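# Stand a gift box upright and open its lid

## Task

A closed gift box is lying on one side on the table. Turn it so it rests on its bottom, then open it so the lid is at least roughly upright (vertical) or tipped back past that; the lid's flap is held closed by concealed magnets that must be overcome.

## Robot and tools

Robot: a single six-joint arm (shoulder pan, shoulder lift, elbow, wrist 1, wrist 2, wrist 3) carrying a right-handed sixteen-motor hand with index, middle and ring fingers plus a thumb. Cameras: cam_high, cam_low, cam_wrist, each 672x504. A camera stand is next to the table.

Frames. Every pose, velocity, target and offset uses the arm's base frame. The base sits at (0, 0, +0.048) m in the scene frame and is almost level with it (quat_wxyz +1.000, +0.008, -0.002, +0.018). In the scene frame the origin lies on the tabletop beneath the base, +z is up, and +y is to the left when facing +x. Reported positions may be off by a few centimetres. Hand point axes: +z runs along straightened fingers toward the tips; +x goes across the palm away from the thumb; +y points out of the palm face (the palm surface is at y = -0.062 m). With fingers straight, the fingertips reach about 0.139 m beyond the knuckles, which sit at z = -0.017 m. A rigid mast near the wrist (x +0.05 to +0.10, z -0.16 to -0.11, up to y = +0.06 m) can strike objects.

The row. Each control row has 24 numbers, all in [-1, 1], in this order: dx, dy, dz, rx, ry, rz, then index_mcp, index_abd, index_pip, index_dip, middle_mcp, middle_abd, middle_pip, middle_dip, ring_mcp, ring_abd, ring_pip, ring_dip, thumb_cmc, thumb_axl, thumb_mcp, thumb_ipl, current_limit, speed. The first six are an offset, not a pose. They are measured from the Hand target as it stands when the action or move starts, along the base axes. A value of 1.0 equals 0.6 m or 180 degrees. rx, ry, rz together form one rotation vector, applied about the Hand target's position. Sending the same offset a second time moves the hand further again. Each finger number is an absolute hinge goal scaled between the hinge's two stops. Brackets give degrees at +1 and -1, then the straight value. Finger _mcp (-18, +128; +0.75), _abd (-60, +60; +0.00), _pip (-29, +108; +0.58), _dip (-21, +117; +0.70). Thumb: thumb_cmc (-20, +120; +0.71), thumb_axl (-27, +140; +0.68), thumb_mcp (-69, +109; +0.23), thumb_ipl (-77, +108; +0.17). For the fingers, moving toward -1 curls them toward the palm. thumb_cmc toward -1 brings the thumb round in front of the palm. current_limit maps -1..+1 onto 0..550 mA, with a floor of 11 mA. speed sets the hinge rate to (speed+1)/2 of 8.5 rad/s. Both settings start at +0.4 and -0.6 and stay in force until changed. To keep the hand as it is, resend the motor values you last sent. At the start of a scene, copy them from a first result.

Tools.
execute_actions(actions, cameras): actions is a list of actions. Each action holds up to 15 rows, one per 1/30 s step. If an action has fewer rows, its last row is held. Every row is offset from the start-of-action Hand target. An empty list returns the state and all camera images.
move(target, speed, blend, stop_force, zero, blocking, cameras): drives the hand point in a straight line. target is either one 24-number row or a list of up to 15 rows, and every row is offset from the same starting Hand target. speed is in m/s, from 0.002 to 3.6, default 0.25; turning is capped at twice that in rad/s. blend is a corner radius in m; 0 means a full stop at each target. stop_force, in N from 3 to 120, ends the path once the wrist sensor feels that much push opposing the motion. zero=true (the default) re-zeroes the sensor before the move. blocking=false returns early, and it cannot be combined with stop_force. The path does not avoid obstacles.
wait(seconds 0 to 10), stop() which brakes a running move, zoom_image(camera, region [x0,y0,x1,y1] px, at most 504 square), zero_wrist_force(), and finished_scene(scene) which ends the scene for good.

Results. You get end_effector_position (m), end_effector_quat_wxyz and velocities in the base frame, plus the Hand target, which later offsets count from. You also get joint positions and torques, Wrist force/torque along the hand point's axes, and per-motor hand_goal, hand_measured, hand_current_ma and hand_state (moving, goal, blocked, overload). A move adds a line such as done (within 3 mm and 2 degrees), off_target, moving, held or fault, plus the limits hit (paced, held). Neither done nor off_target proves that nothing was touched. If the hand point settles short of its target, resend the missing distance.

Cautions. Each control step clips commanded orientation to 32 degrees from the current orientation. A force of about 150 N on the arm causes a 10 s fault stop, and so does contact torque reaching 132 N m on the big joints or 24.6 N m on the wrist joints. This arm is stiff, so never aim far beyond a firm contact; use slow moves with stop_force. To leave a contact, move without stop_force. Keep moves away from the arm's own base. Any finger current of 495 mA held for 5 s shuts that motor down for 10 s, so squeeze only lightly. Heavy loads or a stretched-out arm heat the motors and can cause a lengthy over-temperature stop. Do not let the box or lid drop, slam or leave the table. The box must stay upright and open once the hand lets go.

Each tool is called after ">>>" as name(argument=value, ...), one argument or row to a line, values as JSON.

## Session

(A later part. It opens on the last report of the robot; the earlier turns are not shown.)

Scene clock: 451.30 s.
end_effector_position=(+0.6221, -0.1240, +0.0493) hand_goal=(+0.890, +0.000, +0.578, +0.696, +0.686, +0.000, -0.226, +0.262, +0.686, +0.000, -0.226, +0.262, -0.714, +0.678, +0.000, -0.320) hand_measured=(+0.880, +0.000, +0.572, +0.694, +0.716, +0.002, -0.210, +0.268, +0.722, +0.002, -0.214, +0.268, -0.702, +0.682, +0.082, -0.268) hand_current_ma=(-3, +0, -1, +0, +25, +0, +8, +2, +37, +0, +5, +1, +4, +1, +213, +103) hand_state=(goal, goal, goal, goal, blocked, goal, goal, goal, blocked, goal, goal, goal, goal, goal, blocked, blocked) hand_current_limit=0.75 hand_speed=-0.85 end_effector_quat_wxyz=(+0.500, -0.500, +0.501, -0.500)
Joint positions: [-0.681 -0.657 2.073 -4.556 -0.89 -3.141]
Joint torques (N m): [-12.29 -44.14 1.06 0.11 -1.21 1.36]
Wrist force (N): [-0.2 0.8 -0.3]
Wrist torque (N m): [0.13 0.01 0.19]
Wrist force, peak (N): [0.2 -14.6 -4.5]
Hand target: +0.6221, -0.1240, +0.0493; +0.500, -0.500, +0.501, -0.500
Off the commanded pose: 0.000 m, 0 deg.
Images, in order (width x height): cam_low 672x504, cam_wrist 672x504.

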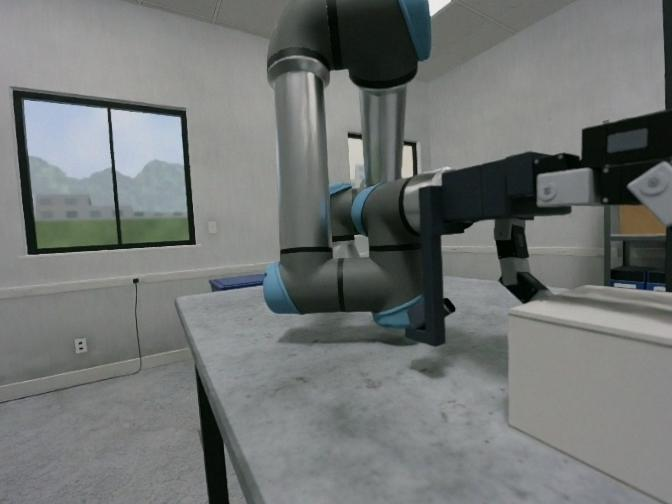

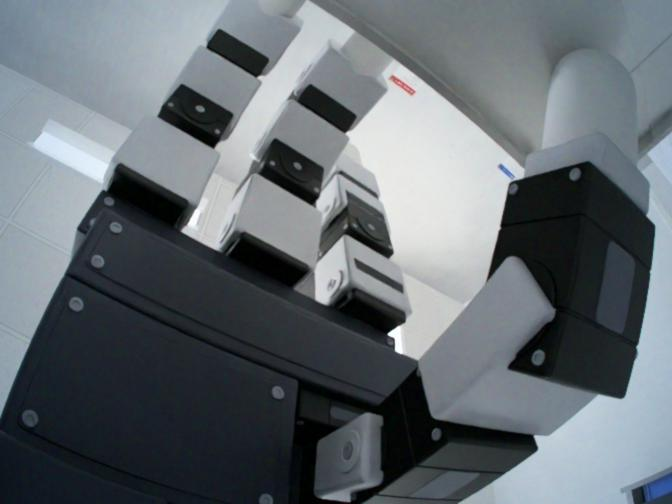

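>>> move(
  target=[
    [0.0, 0.0, 0.01, 0.0, 0.0, 0.0, 0.89, 0.0, 0.577, 0.696, 0.685, 0.0, -0.226, 0.261, 0.685, 0.0, -0.226, 0.261, -0.714, 0.678, 0.112, -0.02, 0.75, -0.6],
    [0.02, 0.0, 0.01, 0.0, 0.0, 0.0, 0.89, 0.0, 0.577, 0.696, 0.685, 0.0, -0.226, 0.261, 0.685, 0.0, -0.226, 0.261, -0.714, 0.678, 0.112, -0.02, 0.75, -0.6],
    [0.02, 0.0, 0.0008, 0.0, 0.0, 0.0, 0.89, 0.0, 0.577, 0.696, 0.685, 0.0, -0.226, 0.261, 0.685, 0.0, -0.226, 0.261, -0.714, 0.678, 0.112, -0.02, 0.75, -0.6],
  ],
  speed=[0.05, 0.05, 0.02],
)

>>> execute_actions(
  actions=[
    [[0,0,0,0,0,0, 0.89,0.0,0.577,0.696, 0.685,0.0,-0.226,0.261, 0.685,0.0,-0.226,0.261, -0.714,0.678,0.112,-0.17, 0.75,-0.9]],
    [[0,0,0,0,0,0, 0.89,0.0,0.577,0.696, 0.685,0.0,-0.226,0.261, 0.685,0.0,-0.226,0.261, -0.714,0.678,0.112,-0.17, 0.75,-0.9]],
  ],
  cameras=["cam_high", "cam_low", "cam_wrist"],
)

>>> zoom_image(
  camera="cam_wrist",
  region=[372, 0, 672, 300],
)

Scene clock: 461.80 s.
end_effector_position=(+0.6341, -0.1240, +0.0497) hand_goal=(+0.890, +0.000, +0.578, +0.696, +0.686, +0.000, -0.226, +0.262, +0.686, +0.000, -0.226, +0.262, -0.714, +0.678, +0.112, -0.020) hand_measured=(+0.880, +0.000, +0.572, +0.694, +0.712, +0.002, -0.246, +0.240, +0.720, +0.004, -0.250, +0.234, -0.710, +0.680, +0.112, -0.022) hand_current_ma=(-3, +0, -1, +0, +20, +0, -12, -13, +31, +0, -15, -21, +1, +0, +0, +0) hand_state=(goal, goal, goal, goal, blocked, goal, blocked, blocked, blocked, goal, blocked, blocked, goal, goal, goal, goal) hand_current_limit=0.75 hand_speed=-0.60 end_effector_quat_wxyz=(+0.500, -0.500, +0.501, -0.500)
Joint positions: [-0.663 -0.653 2.041 -4.528 -0.909 -3.141]
Joint torques (N m): [-14.95 -43.25 -2.26 3.76 1.35 -1.1]
Wrist force (N): [-1.1 -15.0 -5.7]
Wrist torque (N m): [0.24 0.26 -0.40]
Wrist force, peak (N): [-1.4 -17.0 -6.3]
Hand target: +0.6341, -0.1240, +0.0497; +0.500, -0.500, +0.501, -0.500
Off the commanded pose: 0.000 m, 0 deg.
move: done

Scene clock: 463.00 s.
end_effector_position=(+0.6341, -0.1240, +0.0497) hand_goal=(+0.890, +0.000, +0.578, +0.696, +0.686, +0.000, -0.226, +0.262, +0.686, +0.000, -0.226, +0.262, -0.714, +0.678, +0.112, -0.170) hand_measured=(+0.880, +0.000, +0.572, +0.694, +0.712, +0.004, -0.246, +0.240, +0.720, +0.004, -0.250, +0.234, -0.710, +0.680, +0.126, -0.150) hand_current_ma=(-3, +0, -1, +0, +20, +0, -11, -13, +32, +0, -15, -21, +1, +0, +11, +19) hand_state=(goal, goal, goal, goal, blocked, goal, goal, blocked, blocked, goal, blocked, blocked, goal, goal, goal, blocked) hand_current_limit=0.75 hand_speed=-0.90 end_effector_quat_wxyz=(+0.500, -0.500, +0.501, -0.500)
Joint positions: [-0.663 -0.653 2.041 -4.528 -0.909 -3.141]
Joint torques (N m): [-13.52 -46.45 3.78 0.57 0.24 -1.14]
Wrist force (N): [-0.3 -11.0 -3.9]
Wrist torque (N m): [0.23 0.21 -0.28]
Wrist force, peak (N): [-1.2 -15.3 -5.6]
Hand target: +0.6341, -0.1240, +0.0497; +0.500, -0.500, +0.501, -0.500
Off the commanded pose: 0.000 m, 0 deg.

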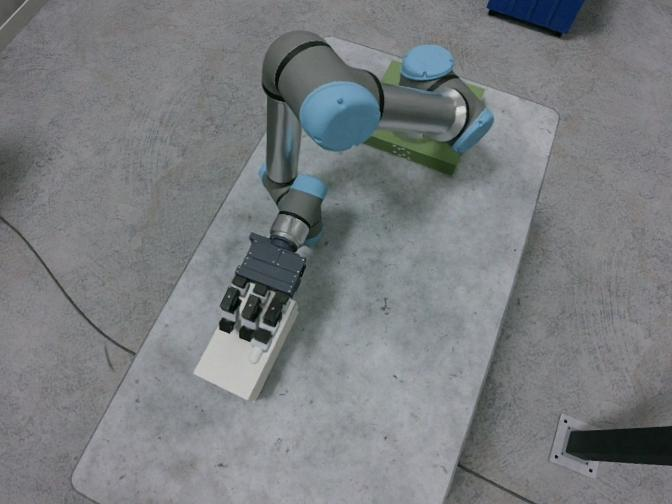

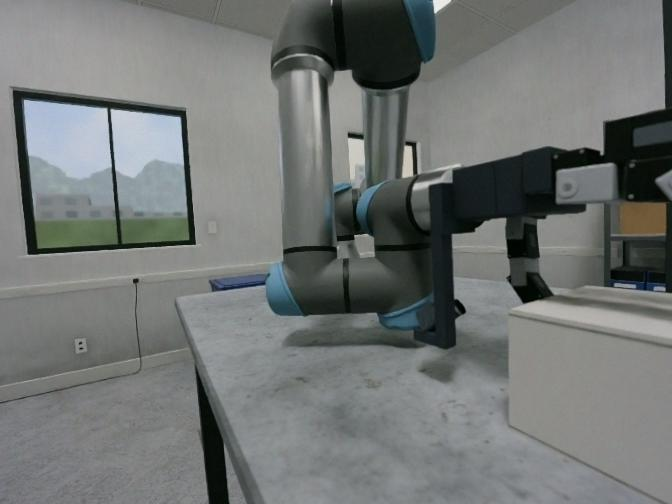

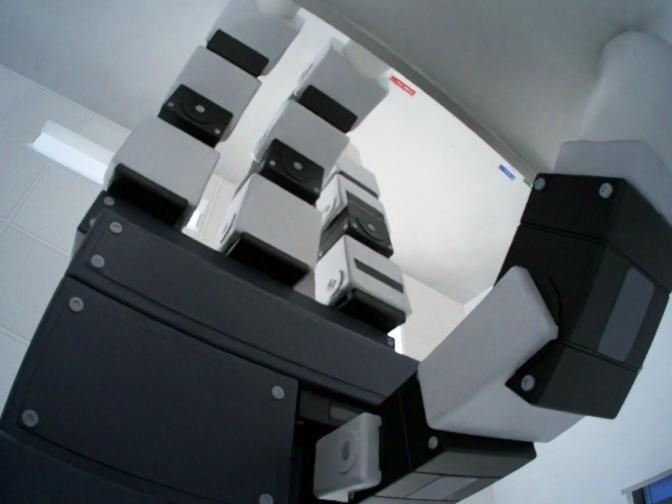

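Scaled by 1.680 from the camera's 672x504 image, which has a finer 960x720 frame.

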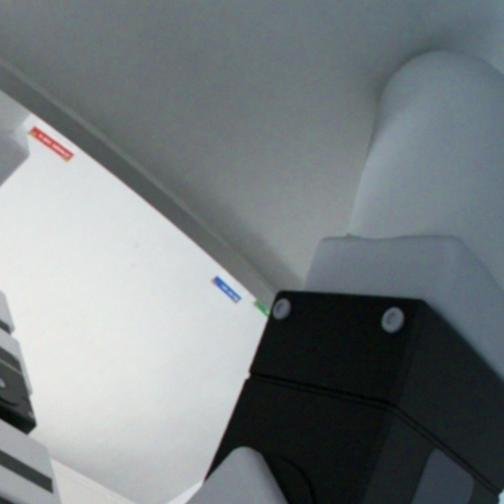

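>>> execute_actions(
  actions=[
    [[0,0,0,0,0,0, 0.89,0.0,0.577,0.696, 0.685,0.0,-0.226,0.261, 0.685,0.0,-0.226,0.261, -0.5,0.678,0.10,-0.19, 0.75,-0.92]],
    [[0,0,0,0,0,0, 0.89,0.0,0.577,0.696, 0.685,0.0,-0.226,0.261, 0.685,0.0,-0.226,0.261, -0.5,0.678,0.10,-0.19, 0.75,-0.92]],
  ],
  cameras=["cam_high", "cam_low", "cam_wrist"],
)

>>> zoom_image(
  camera="cam_wrist",
  region=[372, 0, 672, 300],
)

>>> zoom_image(
  camera="cam_high",
  region=[190, 220, 330, 410],
)

Scene clock: 467.00 s.
end_effector_position=(+0.6341, -0.1240, +0.0497) hand_goal=(+0.890, +0.000, +0.578, +0.696, +0.686, +0.000, -0.226, +0.262, +0.686, +0.000, -0.226, +0.262, -0.500, +0.678, +0.100, -0.190) hand_measured=(+0.880, +0.000, +0.572, +0.694, +0.712, +0.004, -0.234, +0.250, +0.720, +0.004, -0.238, +0.240, -0.522, +0.676, +0.120, -0.182) hand_current_ma=(-3, +0, -1, +0, +20, +0, -2, -5, +32, +0, -5, -13, -15, +0, +16, +5) hand_state=(goal, goal, goal, goal, blocked, goal, goal, goal, blocked, goal, goal, blocked, blocked, goal, goal, goal) hand_current_limit=0.75 hand_speed=-0.92 end_effector_quat_wxyz=(+0.500, -0.500, +0.501, -0.500)
Joint positions: [-0.663 -0.653 2.041 -4.528 -0.909 -3.141]
Joint torques (N m): [-6.55 -46.95 2.15 -0.44 -1.9 -0.8]
Wrist force (N): [0.2 -6.0 -2.0]
Wrist torque (N m): [0.14 0.09 -0.07]
Wrist force, peak (N): [-0.2 -11.5 -3.8]
Hand target: +0.6341, -0.1240, +0.0497; +0.500, -0.500, +0.501, -0.500
Off the commanded pose: 0.000 m, 0 deg.

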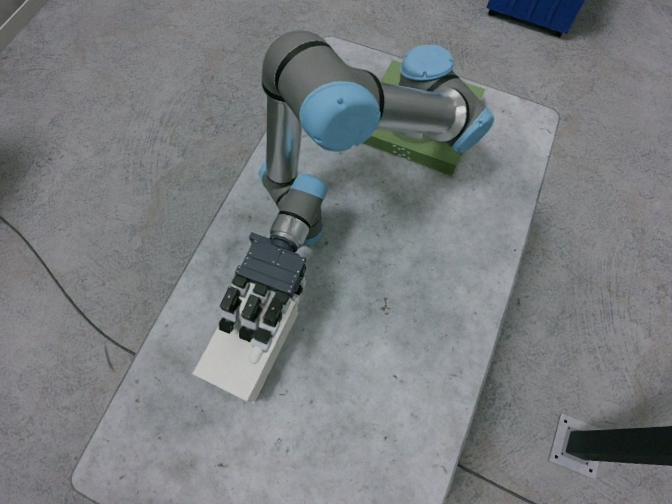

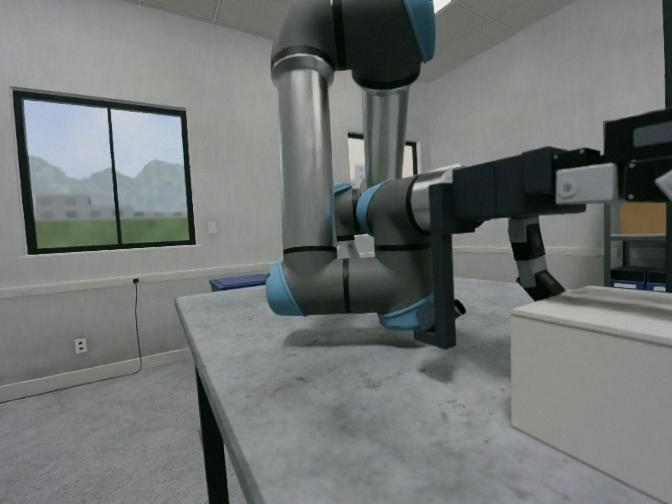

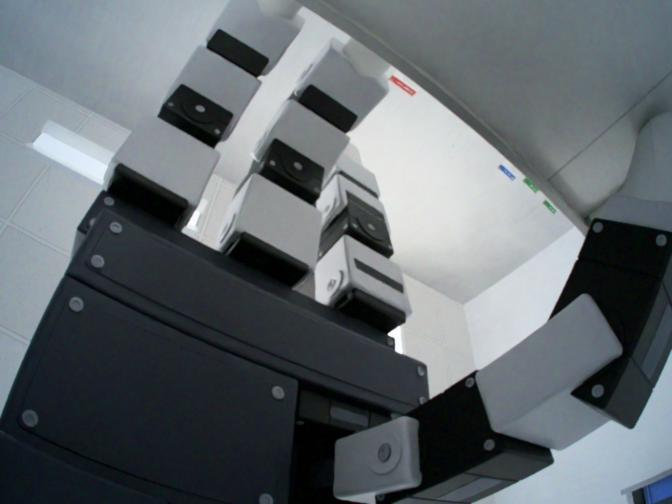

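Scaled by 1.680 from the camera's 672x504 image, which has a finer 960x720 frame.

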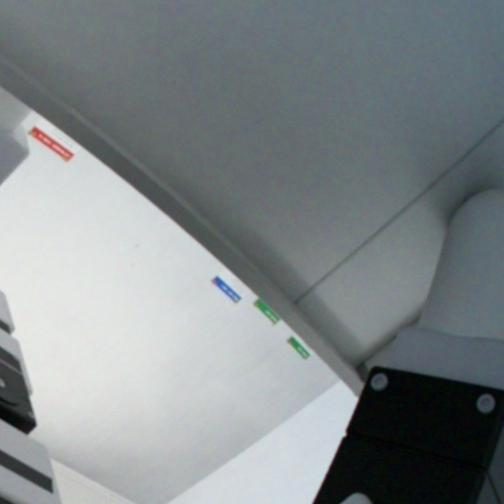

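Scaled by 2.653.

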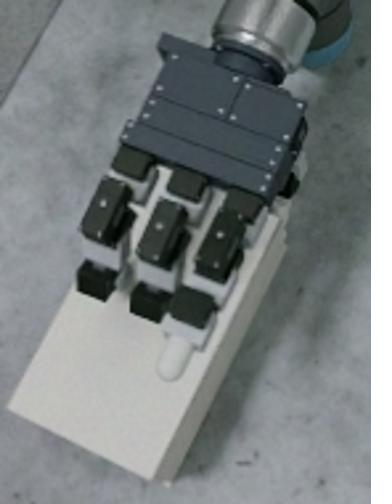

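>>> execute_actions(
  actions=[
    [[0,0,0,0,0,0, 0.89,0.0,0.577,0.696, 0.685,0.0,-0.226,0.261, 0.685,0.0,-0.226,0.261, -0.357,0.678,0.08,-0.22, 0.75,-0.92]],
    [[0,0,0,0,0,0, 0.89,0.0,0.577,0.696, 0.685,0.0,-0.226,0.261, 0.685,0.0,-0.226,0.261, -0.357,0.678,0.08,-0.22, 0.75,-0.92]],
  ],
  cameras=["cam_high", "cam_low", "cam_wrist"],
)

>>> zoom_image(
  camera="cam_wrist",
  region=[372, 0, 672, 300],
)

>>> zoom_image(
  camera="cam_high",
  region=[190, 220, 330, 410],
)

Scene clock: 471.40 s.
end_effector_position=(+0.6341, -0.1240, +0.0497) hand_goal=(+0.890, +0.000, +0.578, +0.696, +0.686, +0.000, -0.226, +0.262, +0.686, +0.000, -0.226, +0.262, -0.356, +0.678, +0.080, -0.220) hand_measured=(+0.880, +0.000, +0.572, +0.694, +0.710, +0.002, -0.218, +0.266, +0.720, +0.006, -0.230, +0.250, -0.376, +0.670, +0.098, -0.212) hand_current_ma=(-3, +0, -1, +0, +18, +0, +2, +0, +32, +1, -1, -4, -11, -3, +14, +4) hand_state=(goal, goal, goal, goal, blocked, goal, goal, goal, blocked, goal, goal, goal, goal, goal, goal, goal) hand_current_limit=0.75 hand_speed=-0.92 end_effector_quat_wxyz=(+0.500, -0.500, +0.501, -0.500)
Joint positions: [-0.663 -0.653 2.041 -4.528 -0.909 -3.141]
Joint torques (N m): [1.34 -47.45 -7.38 -0.28 -1.73 -0.59]
Wrist force (N): [-0.2 -2.8 -0.2]
Wrist torque (N m): [0.10 0.01 0.06]
Wrist force, peak (N): [-0.1 -6.7 -2.1]
Hand target: +0.6341, -0.1240, +0.0497; +0.500, -0.500, +0.501, -0.500
Off the commanded pose: 0.000 m, 0 deg.

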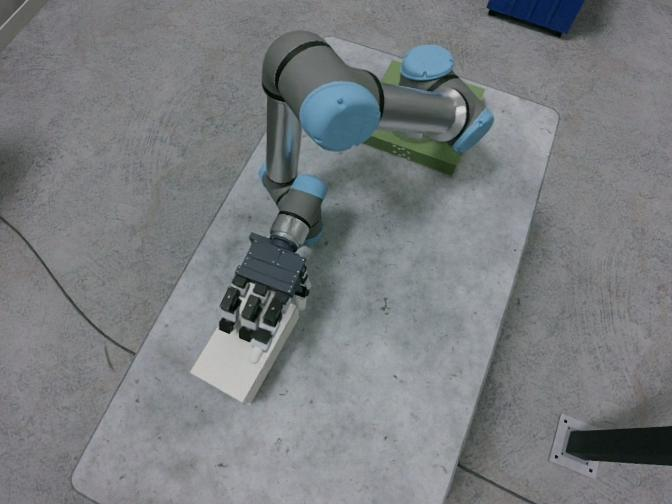

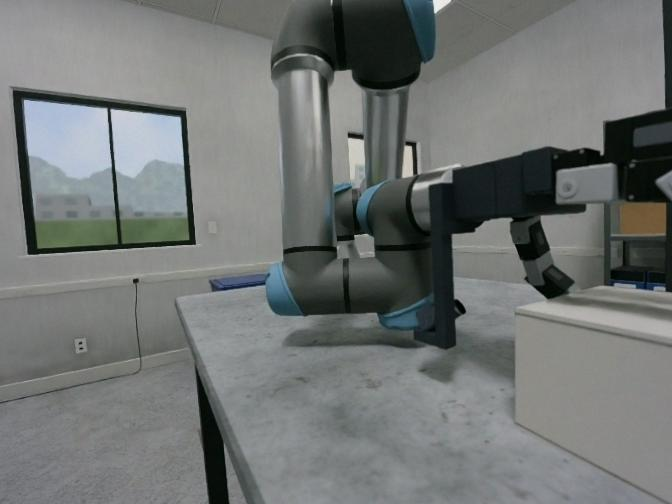

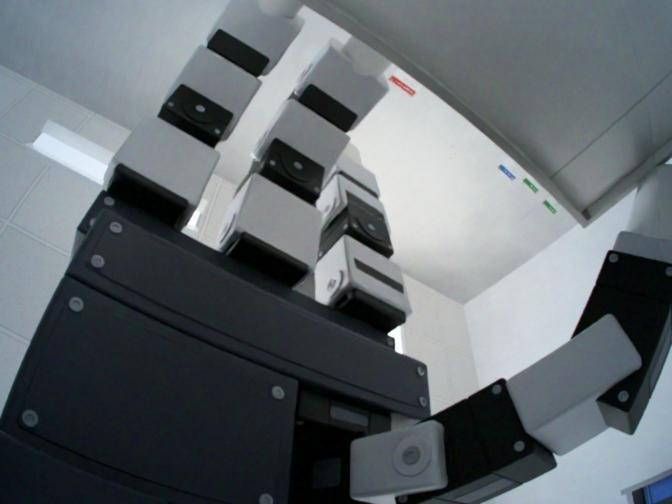

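Scaled by 1.680 from the camera's 672x504 image, which has a finer 960x720 frame.

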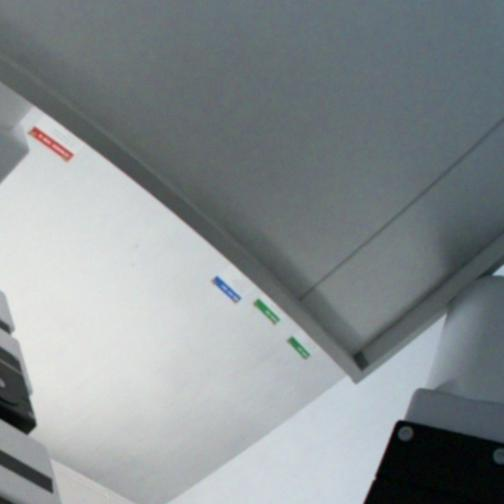

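Scaled by 2.653.

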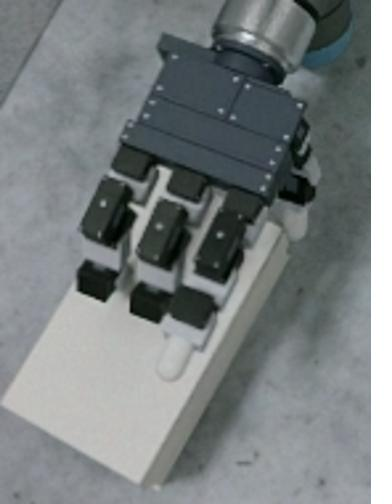

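>>> move(
  target=[
    [0.0, 0.0, 0.0833, 0.0, 0.0, 0.0, 0.89, 0.0, 0.577, 0.696, 0.685, 0.0, -0.226, 0.261, 0.685, 0.0, -0.226, 0.261, -0.571, 0.678, 0.393, -0.373, 0.75, -0.5],
    [0.0088, 0.0108, 0.0833, 0.0, 0.0, -0.0239, 0.89, 0.0, 0.577, 0.696, -0.479, 0.0, -0.737, 0.406, -0.479, 0.0, -0.737, 0.406, -0.571, 0.341, 0.393, -0.373, 0.75, -0.5],
  ],
  speed=[0.15, 0.1],
)

>>> move(
  target=[0.0, 0.0, -0.133, 0.0, 0.0, 0.0, 0.89, 0.0, 0.577, 0.696, -0.479, 0.0, -0.737, 0.406, -0.479, 0.0, -0.737, 0.406, -0.571, 0.341, 0.393, -0.373, 0.75, -0.5],
  speed=0.025,
  stop_force=6,
  cameras=["cam_high", "cam_low", "cam_wrist"],
)

>>> zoom_image(
  camera="cam_wrist",
  region=[272, 0, 672, 400],
)

>>> zoom_image(
  camera="cam_high",
  region=[190, 220, 330, 410],
)

Scene clock: 512.17 s.
end_effector_position=(+0.6394, -0.1175, +0.0997) hand_goal=(+0.890, +0.000, +0.578, +0.696, -0.478, +0.000, -0.736, +0.406, -0.478, +0.000, -0.736, +0.406, -0.570, +0.342, +0.394, -0.372) hand_measured=(+0.880, +0.000, +0.572, +0.694, -0.474, +0.002, -0.730, +0.404, -0.474, +0.002, -0.730, +0.404, -0.568, +0.344, +0.392, -0.368) hand_current_ma=(-3, +0, -1, +0, +1, +0, +1, +0, +1, +0, +1, +0, +0, +0, +0, +1) hand_state=(goal, goal, goal, goal, goal, goal, goal, goal, goal, goal, goal, goal, goal, goal, goal, goal) hand_current_limit=0.75 hand_speed=-0.50 end_effector_quat_wxyz=(+0.481, -0.481, +0.519, -0.518)
Joint positions: [-0.61 -0.786 2.086 -4.44 -1.037 -3.141]
Joint torques (N m): [-14.66 -36.26 -17.43 0.32 -1.82 -1.32]
Wrist force (N): [0.7 1.2 0.2]
Wrist torque (N m): [0.15 0.07 0.32]
Wrist force, peak (N): [-0.4 -3.0 -0.1]
Hand target: +0.6393, -0.1175, +0.0997; +0.481, -0.481, +0.519, -0.518
Off the commanded pose: 0.000 m, 0 deg.
move: done

Scene clock: 515.17 s.
end_effector_position=(+0.6393, -0.1175, +0.0447) hand_goal=(+0.890, +0.000, +0.578, +0.696, -0.478, +0.000, -0.736, +0.406, -0.478, +0.000, -0.736, +0.406, -0.570, +0.342, +0.394, -0.372) hand_measured=(+0.880, +0.000, +0.572, +0.694, -0.476, +0.000, -0.736, +0.404, -0.480, -0.004, -0.736, +0.404, -0.568, +0.344, +0.392, -0.368) hand_current_ma=(-3, +0, -1, +0, +0, +0, +0, +0, +0, +0, +0, +0, +0, +0, +0, +1) hand_state=(goal, goal, goal, goal, goal, goal, goal, goal, goal, goal, goal, goal, goal, goal, goal, goal) hand_current_limit=0.75 hand_speed=-0.50 end_effector_quat_wxyz=(+0.481, -0.481, +0.519, -0.518)
Joint positions: [-0.61 -0.642 2.046 -4.545 -1.037 -3.141]
Joint torques (N m): [-13.97 -36.9 1.62 -2.93 -1.56 0.49]
Wrist force (N): [0.7 1.1 0.0]
Wrist torque (N m): [0.16 0.08 0.33]
Wrist force, peak (N): [-0.1 -10.0 1.7]
Hand target: +0.6393, -0.1175, +0.0447; +0.481, -0.481, +0.519, -0.518 (not the last commanded pose)
Off the commanded pose: 0.025 m, 0 deg.
move: contact

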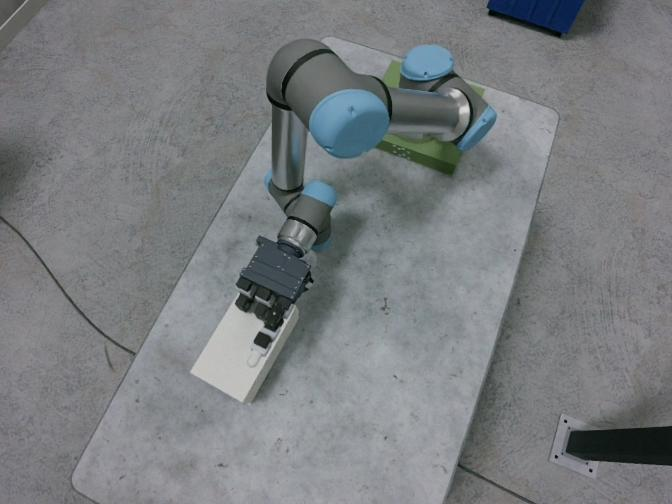

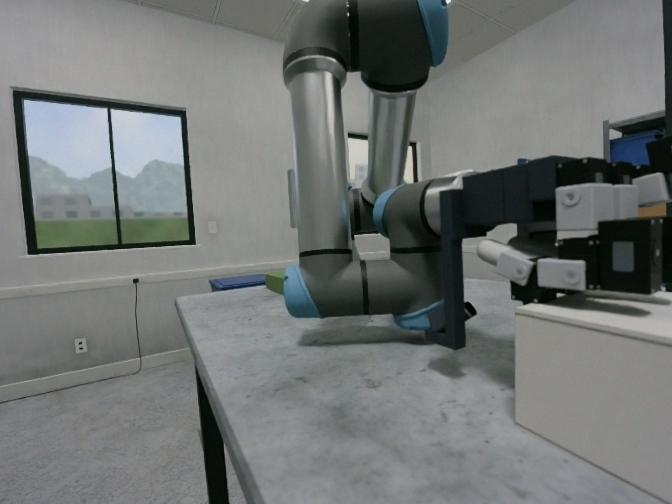

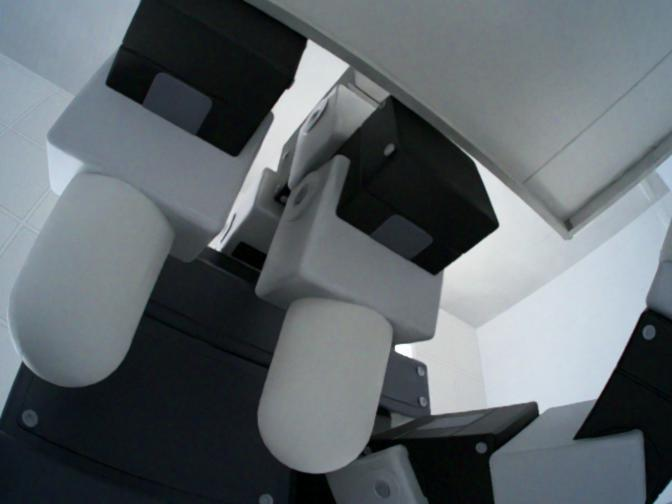

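Scaled by 1.260 from the camera's 672x504 image, which has a finer 960x720 frame.

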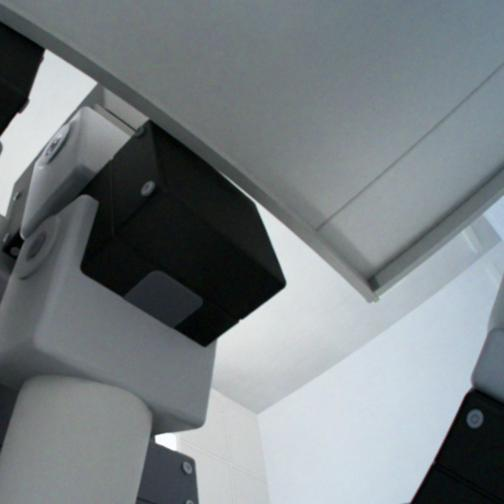

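Scaled by 2.653.

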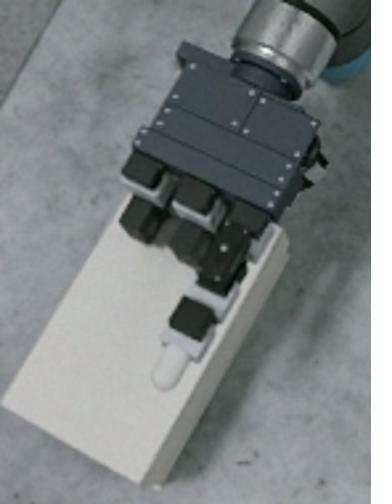

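>>> move(
  target=[0.0, 0.0, -0.02, 0.0, 0.0, 0.0, 0.89, 0.0, 0.577, 0.696, -0.479, 0.0, -0.737, 0.406, -0.479, 0.0, -0.737, 0.406, -0.571, 0.341, 0.393, -0.373, 0.75, -0.5],
  speed=0.01,
  stop_force=16,
)

>>> execute_actions(
  actions=[
    [[0,0,0,0,0,0, 0.89,0.0,0.577,0.696, -0.479,0.0,-0.737,0.406, -0.479,0.0,-0.737,0.406, -0.571,0.341,0.247,-0.2, 0.75,-0.8]],
    [[0,0,0,0,0,0, 0.89,0.0,0.577,0.696, -0.479,0.0,-0.737,0.406, -0.479,0.0,-0.737,0.406, -0.571,0.341,0.247,-0.319, 0.75,-0.9]],
  ],
  cameras=["cam_low", "cam_wrist"],
)

>>> zoom_image(
  camera="cam_wrist",
  region=[372, 0, 672, 300],
)

Scene clock: 519.47 s.
end_effector_position=(+0.6393, -0.1175, +0.0431) hand_goal=(+0.890, +0.000, +0.578, +0.696, -0.478, +0.000, -0.736, +0.406, -0.478, +0.000, -0.736, +0.406, -0.570, +0.342, +0.394, -0.372) hand_measured=(+0.880, +0.000, +0.572, +0.694, -0.484, -0.004, -0.748, +0.404, -0.490, -0.008, -0.760, +0.404, -0.568, +0.344, +0.392, -0.368) hand_current_ma=(-3, +0, -1, +0, -1, +0, -4, +0, -6, -1, -15, +0, +0, +0, +0, +1) hand_state=(goal, goal, goal, goal, goal, goal, goal, goal, goal, goal, blocked, goal, goal, goal, goal, goal) hand_current_limit=0.75 hand_speed=-0.50 end_effector_quat_wxyz=(+0.481, -0.481, +0.519, -0.518)
Joint positions: [-0.61 -0.638 2.045 -4.548 -1.037 -3.141]
Joint torques (N m): [-11.68 -48.48 4 0.84 -1.55 0.35]
Wrist force (N): [1.1 -6.8 1.3]
Wrist torque (N m): [-0.32 -0.01 -0.12]
Wrist force, peak (N): [0.1 -16.6 2.7]
Hand target: +0.6393, -0.1175, +0.0431; +0.481, -0.481, +0.519, -0.518 (not the last commanded pose)
Off the commanded pose: 0.010 m, 0 deg.
move: contact

Scene clock: 520.67 s.
end_effector_position=(+0.6393, -0.1175, +0.0431) hand_goal=(+0.890, +0.000, +0.578, +0.696, -0.478, +0.000, -0.736, +0.406, -0.478, +0.000, -0.736, +0.406, -0.570, +0.342, +0.248, -0.318) hand_measured=(+0.880, +0.000, +0.572, +0.694, -0.484, -0.004, -0.746, +0.404, -0.490, -0.008, -0.760, +0.404, -0.568, +0.344, +0.252, -0.314) hand_current_ma=(-3, +0, -1, +0, -1, +0, -4, +0, -6, -1, -15, +0, +0, +0, +1, +1) hand_state=(goal, goal, goal, goal, goal, goal, goal, goal, goal, goal, blocked, goal, goal, goal, goal, goal) hand_current_limit=0.75 hand_speed=-0.90 end_effector_quat_wxyz=(+0.481, -0.481, +0.519, -0.518)
Joint positions: [-0.61 -0.638 2.045 -4.548 -1.037 -3.141]
Joint torques (N m): [-11.86 -49 3.73 -0.49 -1.5 0.39]
Wrist force (N): [1.1 -6.6 1.4]
Wrist torque (N m): [-0.31 -0.03 -0.09]
Wrist force, peak (N): [1.1 -6.9 1.3]
Hand target: +0.6393, -0.1175, +0.0431; +0.481, -0.481, +0.519, -0.518
Off the commanded pose: 0.000 m, 0 deg.
Images, in order (width x height): cam_low 672x504, cam_wrist 672x504.

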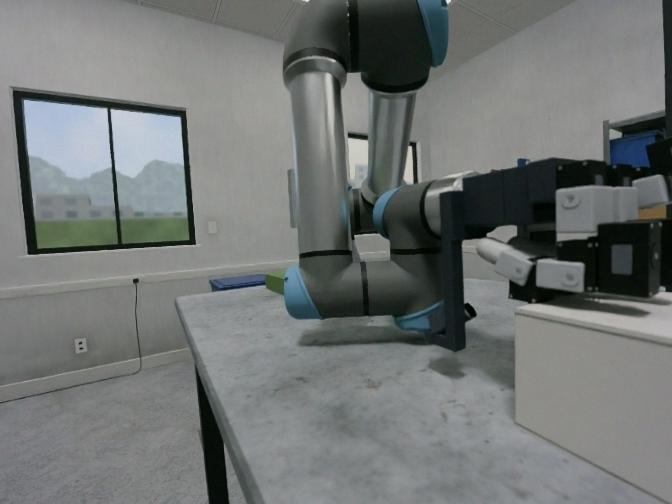

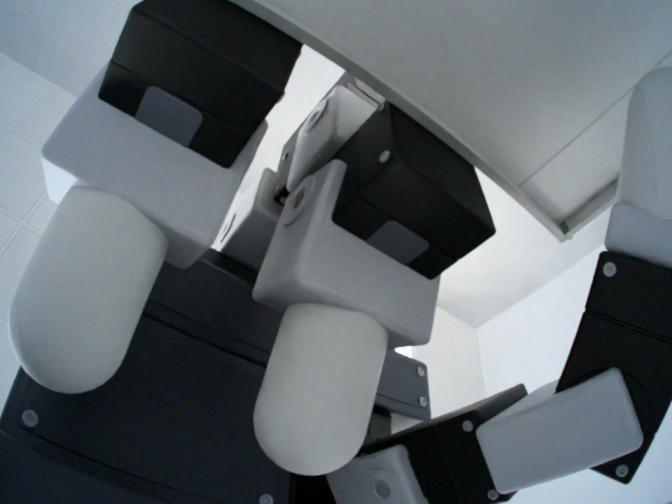

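Scaled by 1.680 from the camera's 672x504 image, which has a finer 960x720 frame.

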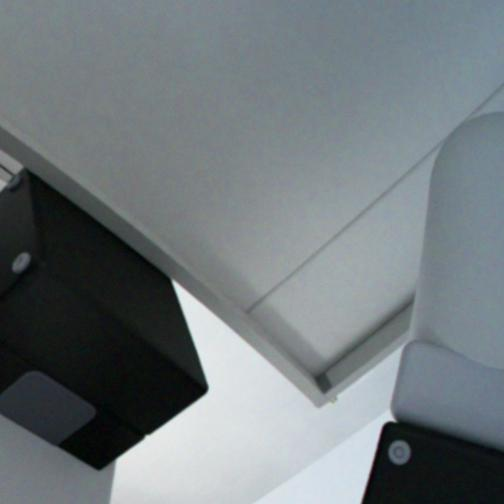

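>>> execute_actions(
  actions=[
    [[0,0,0,0,0,0, 0.89,0.0,0.577,0.696, -0.479,0.0,-0.737,0.406, -0.479,0.0,-0.737,0.406, -0.62,0.341,0.18,-0.40, 0.75,-0.9]],
    [[0,0,0,0,0,0, 0.89,0.0,0.577,0.696, -0.479,0.0,-0.737,0.406, -0.479,0.0,-0.737,0.406, -0.62,0.341,0.12,-0.45, 0.75,-0.9]],
  ],
  cameras=["cam_low", "cam_wrist"],
)

>>> zoom_image(
  camera="cam_wrist",
  region=[372, 0, 672, 300],
)

Scene clock: 525.40 s.
end_effector_position=(+0.6393, -0.1175, +0.0431) hand_goal=(+0.890, +0.000, +0.578, +0.696, -0.478, +0.000, -0.736, +0.406, -0.478, +0.000, -0.736, +0.406, -0.620, +0.342, +0.120, -0.450) hand_measured=(+0.880, +0.000, +0.572, +0.694, -0.484, -0.004, -0.746, +0.404, -0.490, -0.008, -0.760, +0.404, -0.614, +0.340, +0.180, -0.414) hand_current_ma=(-3, +0, -1, +0, -1, +0, -4, +0, -6, -1, -15, +0, +1, +0, +120, +52) hand_state=(goal, goal, goal, goal, goal, goal, goal, goal, goal, goal, blocked, goal, goal, goal, blocked, blocked) hand_current_limit=0.75 hand_speed=-0.90 end_effector_quat_wxyz=(+0.481, -0.481, +0.519, -0.518)
Joint positions: [-0.61 -0.638 2.045 -4.548 -1.037 -3.141]
Joint torques (N m): [-12.8 -49.18 2.36 -1.1 -1.4 0.24]
Wrist force (N): [1.1 -5.5 0.3]
Wrist torque (N m): [-0.31 -0.02 -0.12]
Wrist force, peak (N): [1.1 -7.1 1.3]
Hand target: +0.6393, -0.1175, +0.0431; +0.481, -0.481, +0.519, -0.518
Off the commanded pose: 0.000 m, 0 deg.
Images, in order (width x height): cam_low 672x504, cam_wrist 672x504.

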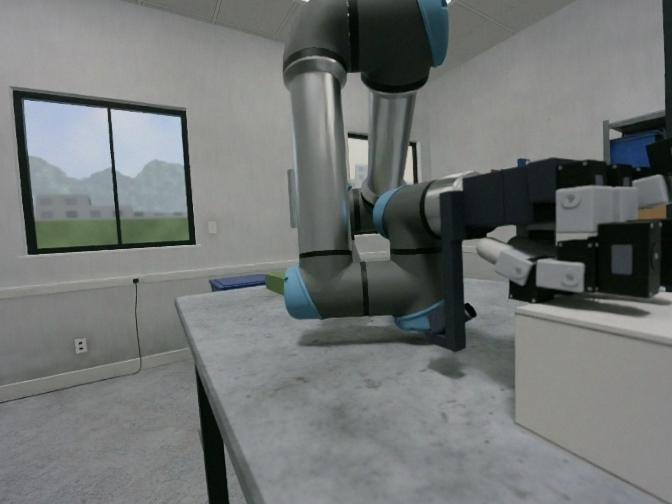

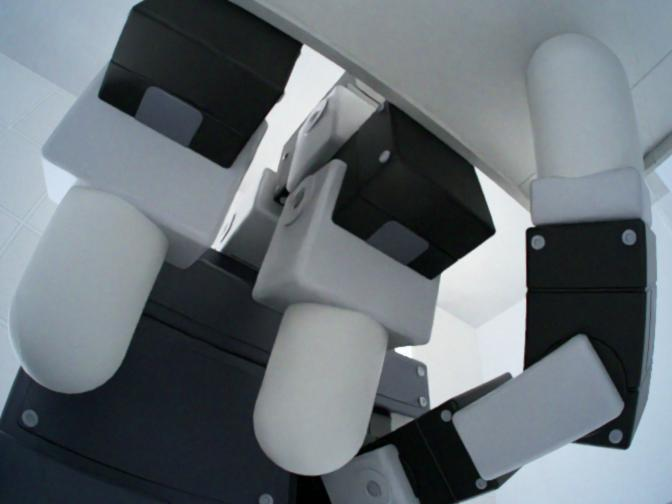

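Scaled by 1.680 from the camera's 672x504 image, which has a finer 960x720 frame.

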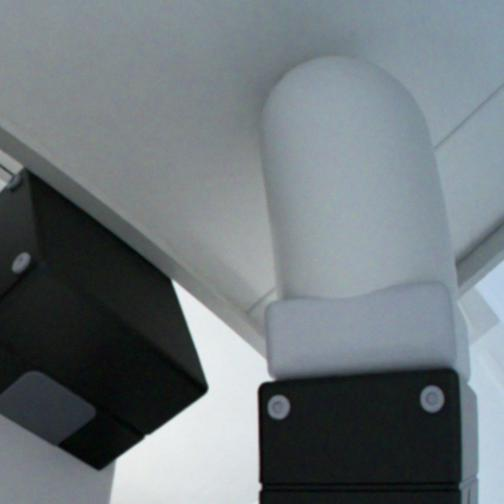

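>>> execute_actions(
  actions=[
    [[0,0,0,0,0,0, 0.89,0.0,0.577,0.696, -0.479,0.0,-0.737,0.406, -0.479,0.0,-0.737,0.406, -0.62,0.55,0.13,-0.43, 0.75,-0.9]],
    [[0,0,0,0,0,0, 0.89,0.0,0.577,0.696, -0.479,0.0,-0.737,0.406, -0.479,0.0,-0.737,0.406, -0.62,0.72,0.13,-0.43, 0.75,-0.9]],
  ],
  cameras=["cam_high", "cam_wrist"],
)

>>> zoom_image(
  camera="cam_wrist",
  region=[372, 0, 672, 300],
)

>>> zoom_image(
  camera="cam_high",
  region=[190, 220, 330, 410],
)

Scene clock: 529.27 s.
end_effector_position=(+0.6393, -0.1175, +0.0431) hand_goal=(+0.890, +0.000, +0.578, +0.696, -0.478, +0.000, -0.736, +0.406, -0.478, +0.000, -0.736, +0.406, -0.620, +0.720, +0.130, -0.430) hand_measured=(+0.880, +0.000, +0.572, +0.694, -0.480, -0.002, -0.736, +0.404, -0.492, -0.004, -0.760, +0.404, -0.640, +0.704, +0.158, -0.418) hand_current_ma=(-3, +0, -1, +0, +0, +0, +0, +0, -6, -1, -15, +0, -13, -10, +33, +7) hand_state=(goal, goal, goal, goal, goal, goal, goal, goal, goal, goal, blocked, goal, blocked, goal, blocked, goal) hand_current_limit=0.75 hand_speed=-0.90 end_effector_quat_wxyz=(+0.481, -0.481, +0.519, -0.518)
Joint positions: [-0.61 -0.638 2.045 -4.548 -1.037 -3.141]
Joint torques (N m): [-11.87 -48.54 0.59 -1.22 -1.09 0.24]
Wrist force (N): [0.3 -4.7 -0.5]
Wrist torque (N m): [-0.23 0.09 -0.09]
Wrist force, peak (N): [0.8 -6.2 -1.1]
Hand target: +0.6393, -0.1175, +0.0431; +0.481, -0.481, +0.519, -0.518
Off the commanded pose: 0.000 m, 0 deg.
Images, in order (width x height): cam_high 672x504, cam_wrist 672x504.

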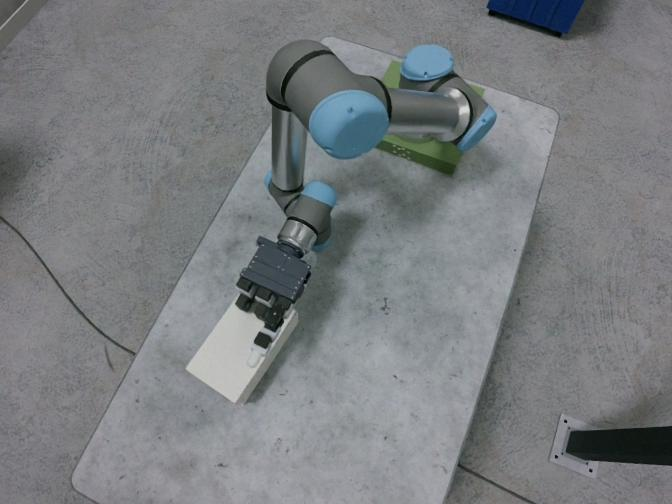

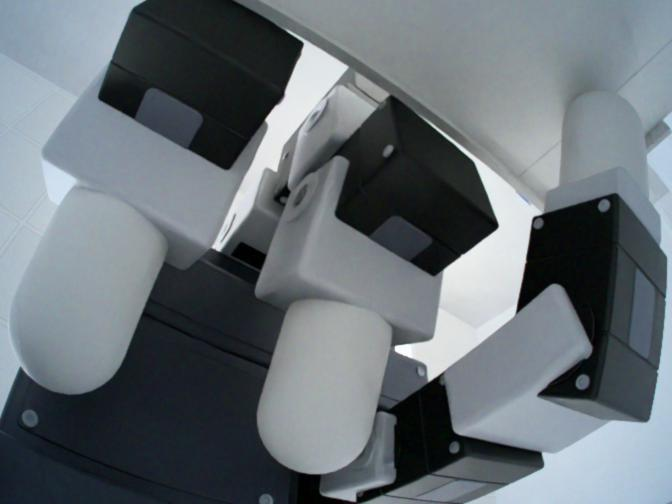

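Scaled by 1.680 from the camera's 672x504 image, which has a finer 960x720 frame.

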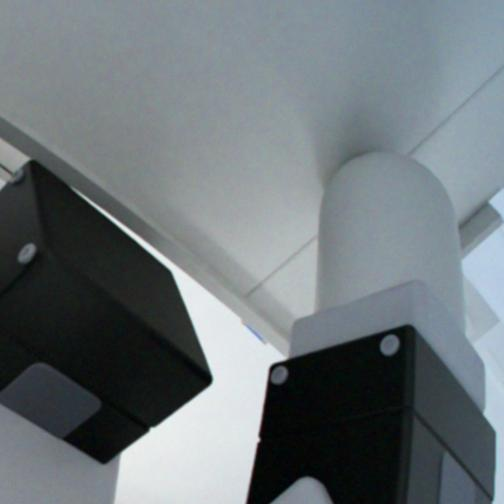

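Scaled by 2.653.

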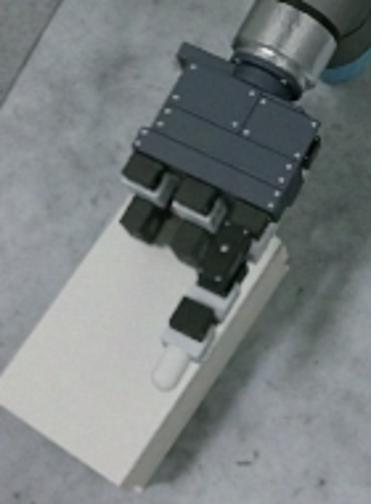

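>>> move(
  target=[0.0, 0.0, -0.0035, 0.0, 0.0, 0.0, 0.89, 0.0, 0.577, 0.696, -0.479, 0.0, -0.737, 0.406, -0.479, 0.0, -0.737, 0.406, -0.62, 0.72, 0.13, -0.43, 0.75, -0.9],
  speed=0.01,
)

>>> execute_actions(
  actions=[
    [[0,0,0,0,0,0, 0.89,0.0,0.577,0.696, -0.479,0.0,-0.737,0.406, -0.479,0.0,-0.737,0.406, -0.58,0.85,0.10,-0.46, 0.75,-0.9]],
    [[0,0,0,0,0,0, 0.89,0.0,0.577,0.696, -0.479,0.0,-0.737,0.406, -0.479,0.0,-0.737,0.406, -0.55,0.95,0.10,-0.48, 0.75,-0.9]],
  ],
  cameras=["cam_high", "cam_wrist"],
)

>>> zoom_image(
  camera="cam_wrist",
  region=[372, 0, 672, 300],
)

>>> zoom_image(
  camera="cam_high",
  region=[190, 220, 330, 410],
)

Scene clock: 533.07 s.
end_effector_position=(+0.6393, -0.1175, +0.0410) hand_goal=(+0.890, +0.000, +0.578, +0.696, -0.478, +0.000, -0.736, +0.406, -0.478, +0.000, -0.736, +0.406, -0.620, +0.720, +0.130, -0.430) hand_measured=(+0.880, +0.000, +0.572, +0.694, -0.480, -0.002, -0.736, +0.404, -0.504, -0.006, -0.784, +0.404, -0.640, +0.704, +0.152, -0.428) hand_current_ma=(-3, +0, -1, +0, +0, +0, +0, +0, -21, -1, -55, +0, -13, -10, +20, +0) hand_state=(goal, goal, goal, goal, goal, goal, goal, goal, blocked, goal, blocked, goal, blocked, goal, blocked, goal) hand_current_limit=0.75 hand_speed=-0.90 end_effector_quat_wxyz=(+0.481, -0.481, +0.519, -0.518)
Joint positions: [-0.61 -0.632 2.043 -4.552 -1.037 -3.141]
Joint torques (N m): [-13.07 -29.68 -7.07 0.48 -1.12 0.29]
Wrist force (N): [-0.9 -19.1 2.6]
Wrist torque (N m): [-1.16 -0.10 -0.97]
Wrist force, peak (N): [-0.6 -19.5 2.4]
Hand target: +0.6393, -0.1175, +0.0410; +0.481, -0.481, +0.519, -0.518
Off the commanded pose: 0.000 m, 0 deg.
move: done

Scene clock: 534.93 s.
end_effector_position=(+0.6393, -0.1175, +0.0410) hand_goal=(+0.890, +0.000, +0.578, +0.696, -0.478, +0.000, -0.736, +0.406, -0.478, +0.000, -0.736, +0.406, -0.550, +0.950, +0.100, -0.480) hand_measured=(+0.880, +0.000, +0.572, +0.694, -0.480, -0.002, -0.736, +0.404, -0.508, -0.008, -0.784, +0.404, -0.556, +0.948, +0.106, -0.476) hand_current_ma=(-3, +0, -1, +0, +0, +0, +0, +0, -24, -2, -55, +0, -1, +0, +2, +1) hand_state=(goal, goal, goal, goal, goal, goal, goal, goal, blocked, goal, blocked, goal, goal, goal, goal, goal) hand_current_limit=0.75 hand_speed=-0.90 end_effector_quat_wxyz=(+0.481, -0.481, +0.519, -0.518)
Joint positions: [-0.61 -0.632 2.043 -4.551 -1.037 -3.141]
Joint torques (N m): [-12.41 -42.46 3.6 2.52 -1.08 0.21]
Wrist force (N): [-0.6 -15.3 2.6]
Wrist torque (N m): [-0.88 -0.08 -0.73]
Wrist force, peak (N): [-1.0 -19.0 2.4]
Hand target: +0.6393, -0.1175, +0.0410; +0.481, -0.481, +0.519, -0.518
Off the commanded pose: 0.000 m, 0 deg.
Images, in order (width x height): cam_high 672x504, cam_wrist 672x504.

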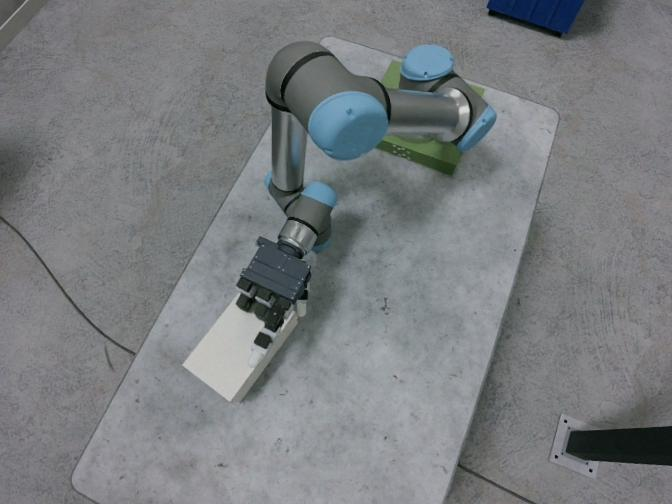

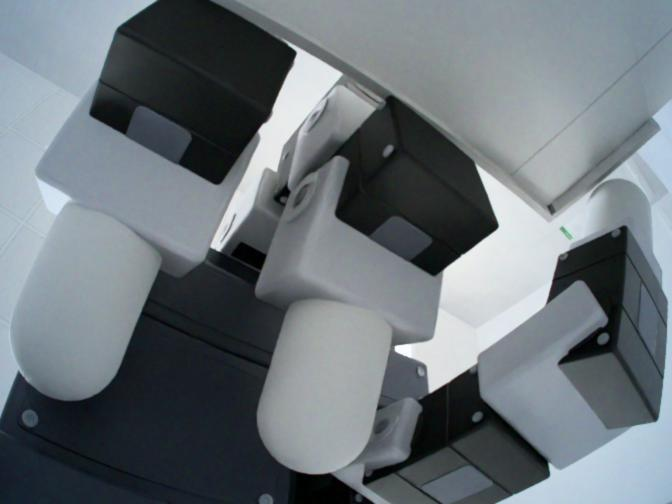

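Scaled by 1.680 from the camera's 672x504 image, which has a finer 960x720 frame.

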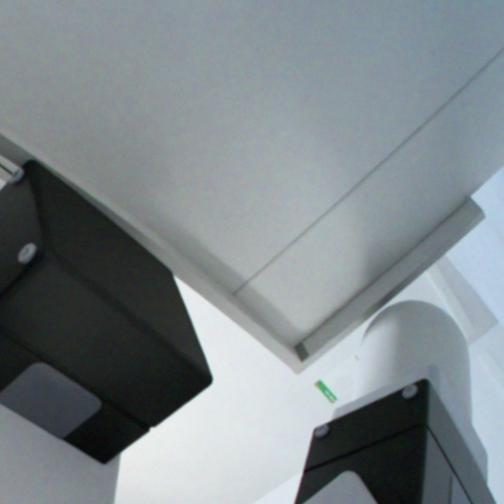

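Scaled by 2.653.

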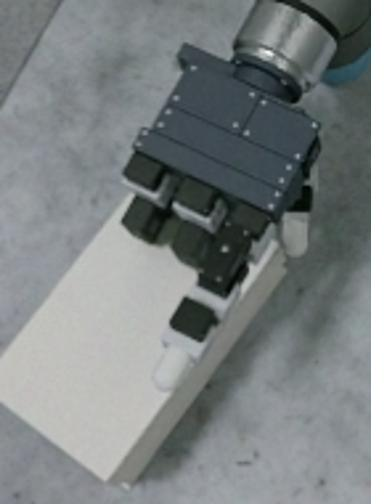

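>>> move(
  target=[
    [0.0, 0.0, 0.1, 0.0, 0.0, 0.0, 0.89, 0.0, 0.577, 0.696, -0.479, 0.0, -0.737, 0.406, -0.479, 0.0, -0.737, 0.406, -0.55, 0.95, 0.10, -0.2, 0.75, -0.7],
    [-0.2, 0.0, 0.1, 0.0, 0.0, -0.065, 0.89, 0.0, 0.577, 0.696, -0.479, 0.0, -0.737, 0.406, -0.479, 0.0, -0.737, 0.406, -0.55, 0.95, 0.10, -0.2, 0.75, -0.7],
  ],
  speed=[0.12, 0.2],
  blend=[0.02, 0.0],
  cameras=["cam_high", "cam_wrist"],
)

>>> zoom_image(
  camera="cam_high",
  region=[170, 260, 330, 420],
)

>>> zoom_image(
  camera="cam_wrist",
  region=[272, 0, 672, 400],
)

Scene clock: 580.87 s.
end_effector_position=(+0.5194, -0.1175, +0.1010) hand_goal=(+0.890, +0.000, +0.578, +0.696, -0.478, +0.000, -0.736, +0.406, -0.478, +0.000, -0.736, +0.406, -0.550, +0.950, +0.100, -0.200) hand_measured=(+0.880, +0.000, +0.572, +0.694, -0.478, -0.002, -0.736, +0.404, -0.478, -0.002, -0.736, +0.404, -0.554, +0.948, +0.104, -0.202) hand_current_ma=(-3, +0, -1, +0, +0, +0, +0, +0, +0, +0, +0, +0, -1, +0, +1, +0) hand_state=(goal, goal, goal, goal, goal, goal, goal, goal, goal, goal, goal, goal, goal, goal, goal, goal) hand_current_limit=0.75 hand_speed=-0.70 end_effector_quat_wxyz=(+0.426, -0.425, +0.565, -0.564)
Joint positions: [-0.711 -0.838 2.442 -4.745 -1.139 -3.141]
Joint torques (N m): [12.95 -29.89 5.87 -3.31 -1.74 1.27]
Wrist force (N): [0.5 1.0 0.0]
Wrist torque (N m): [0.14 0.12 0.30]
Wrist force, peak (N): [-1.0 -15.6 3.0]
Hand target: +0.5193, -0.1175, +0.1010; +0.426, -0.425, +0.565, -0.564
Off the commanded pose: 0.000 m, 0 deg.
move: done
Images, in order (width x height): cam_high 672x504, cam_wrist 672x504.

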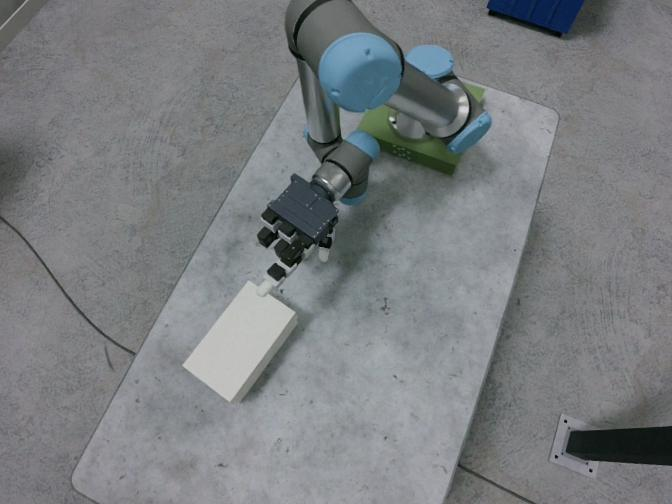

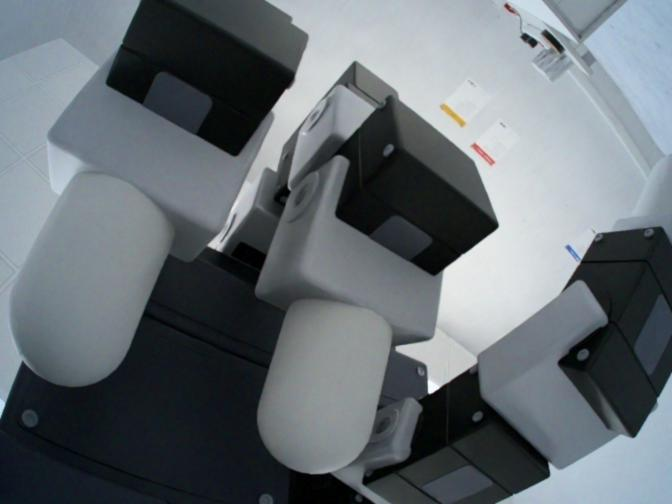

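Scaled by 3.150.

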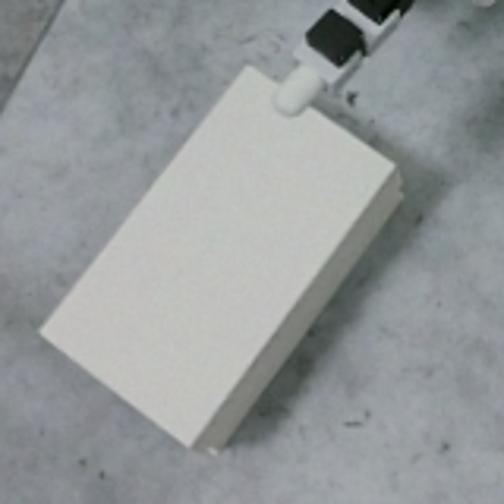

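Scaled by 1.260 from the camera's 672x504 image, which has a finer 960x720 frame.

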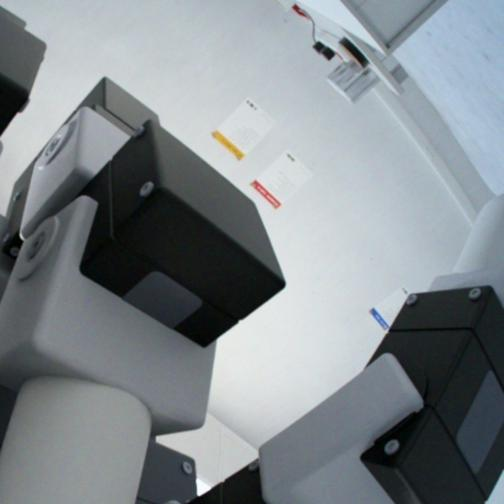

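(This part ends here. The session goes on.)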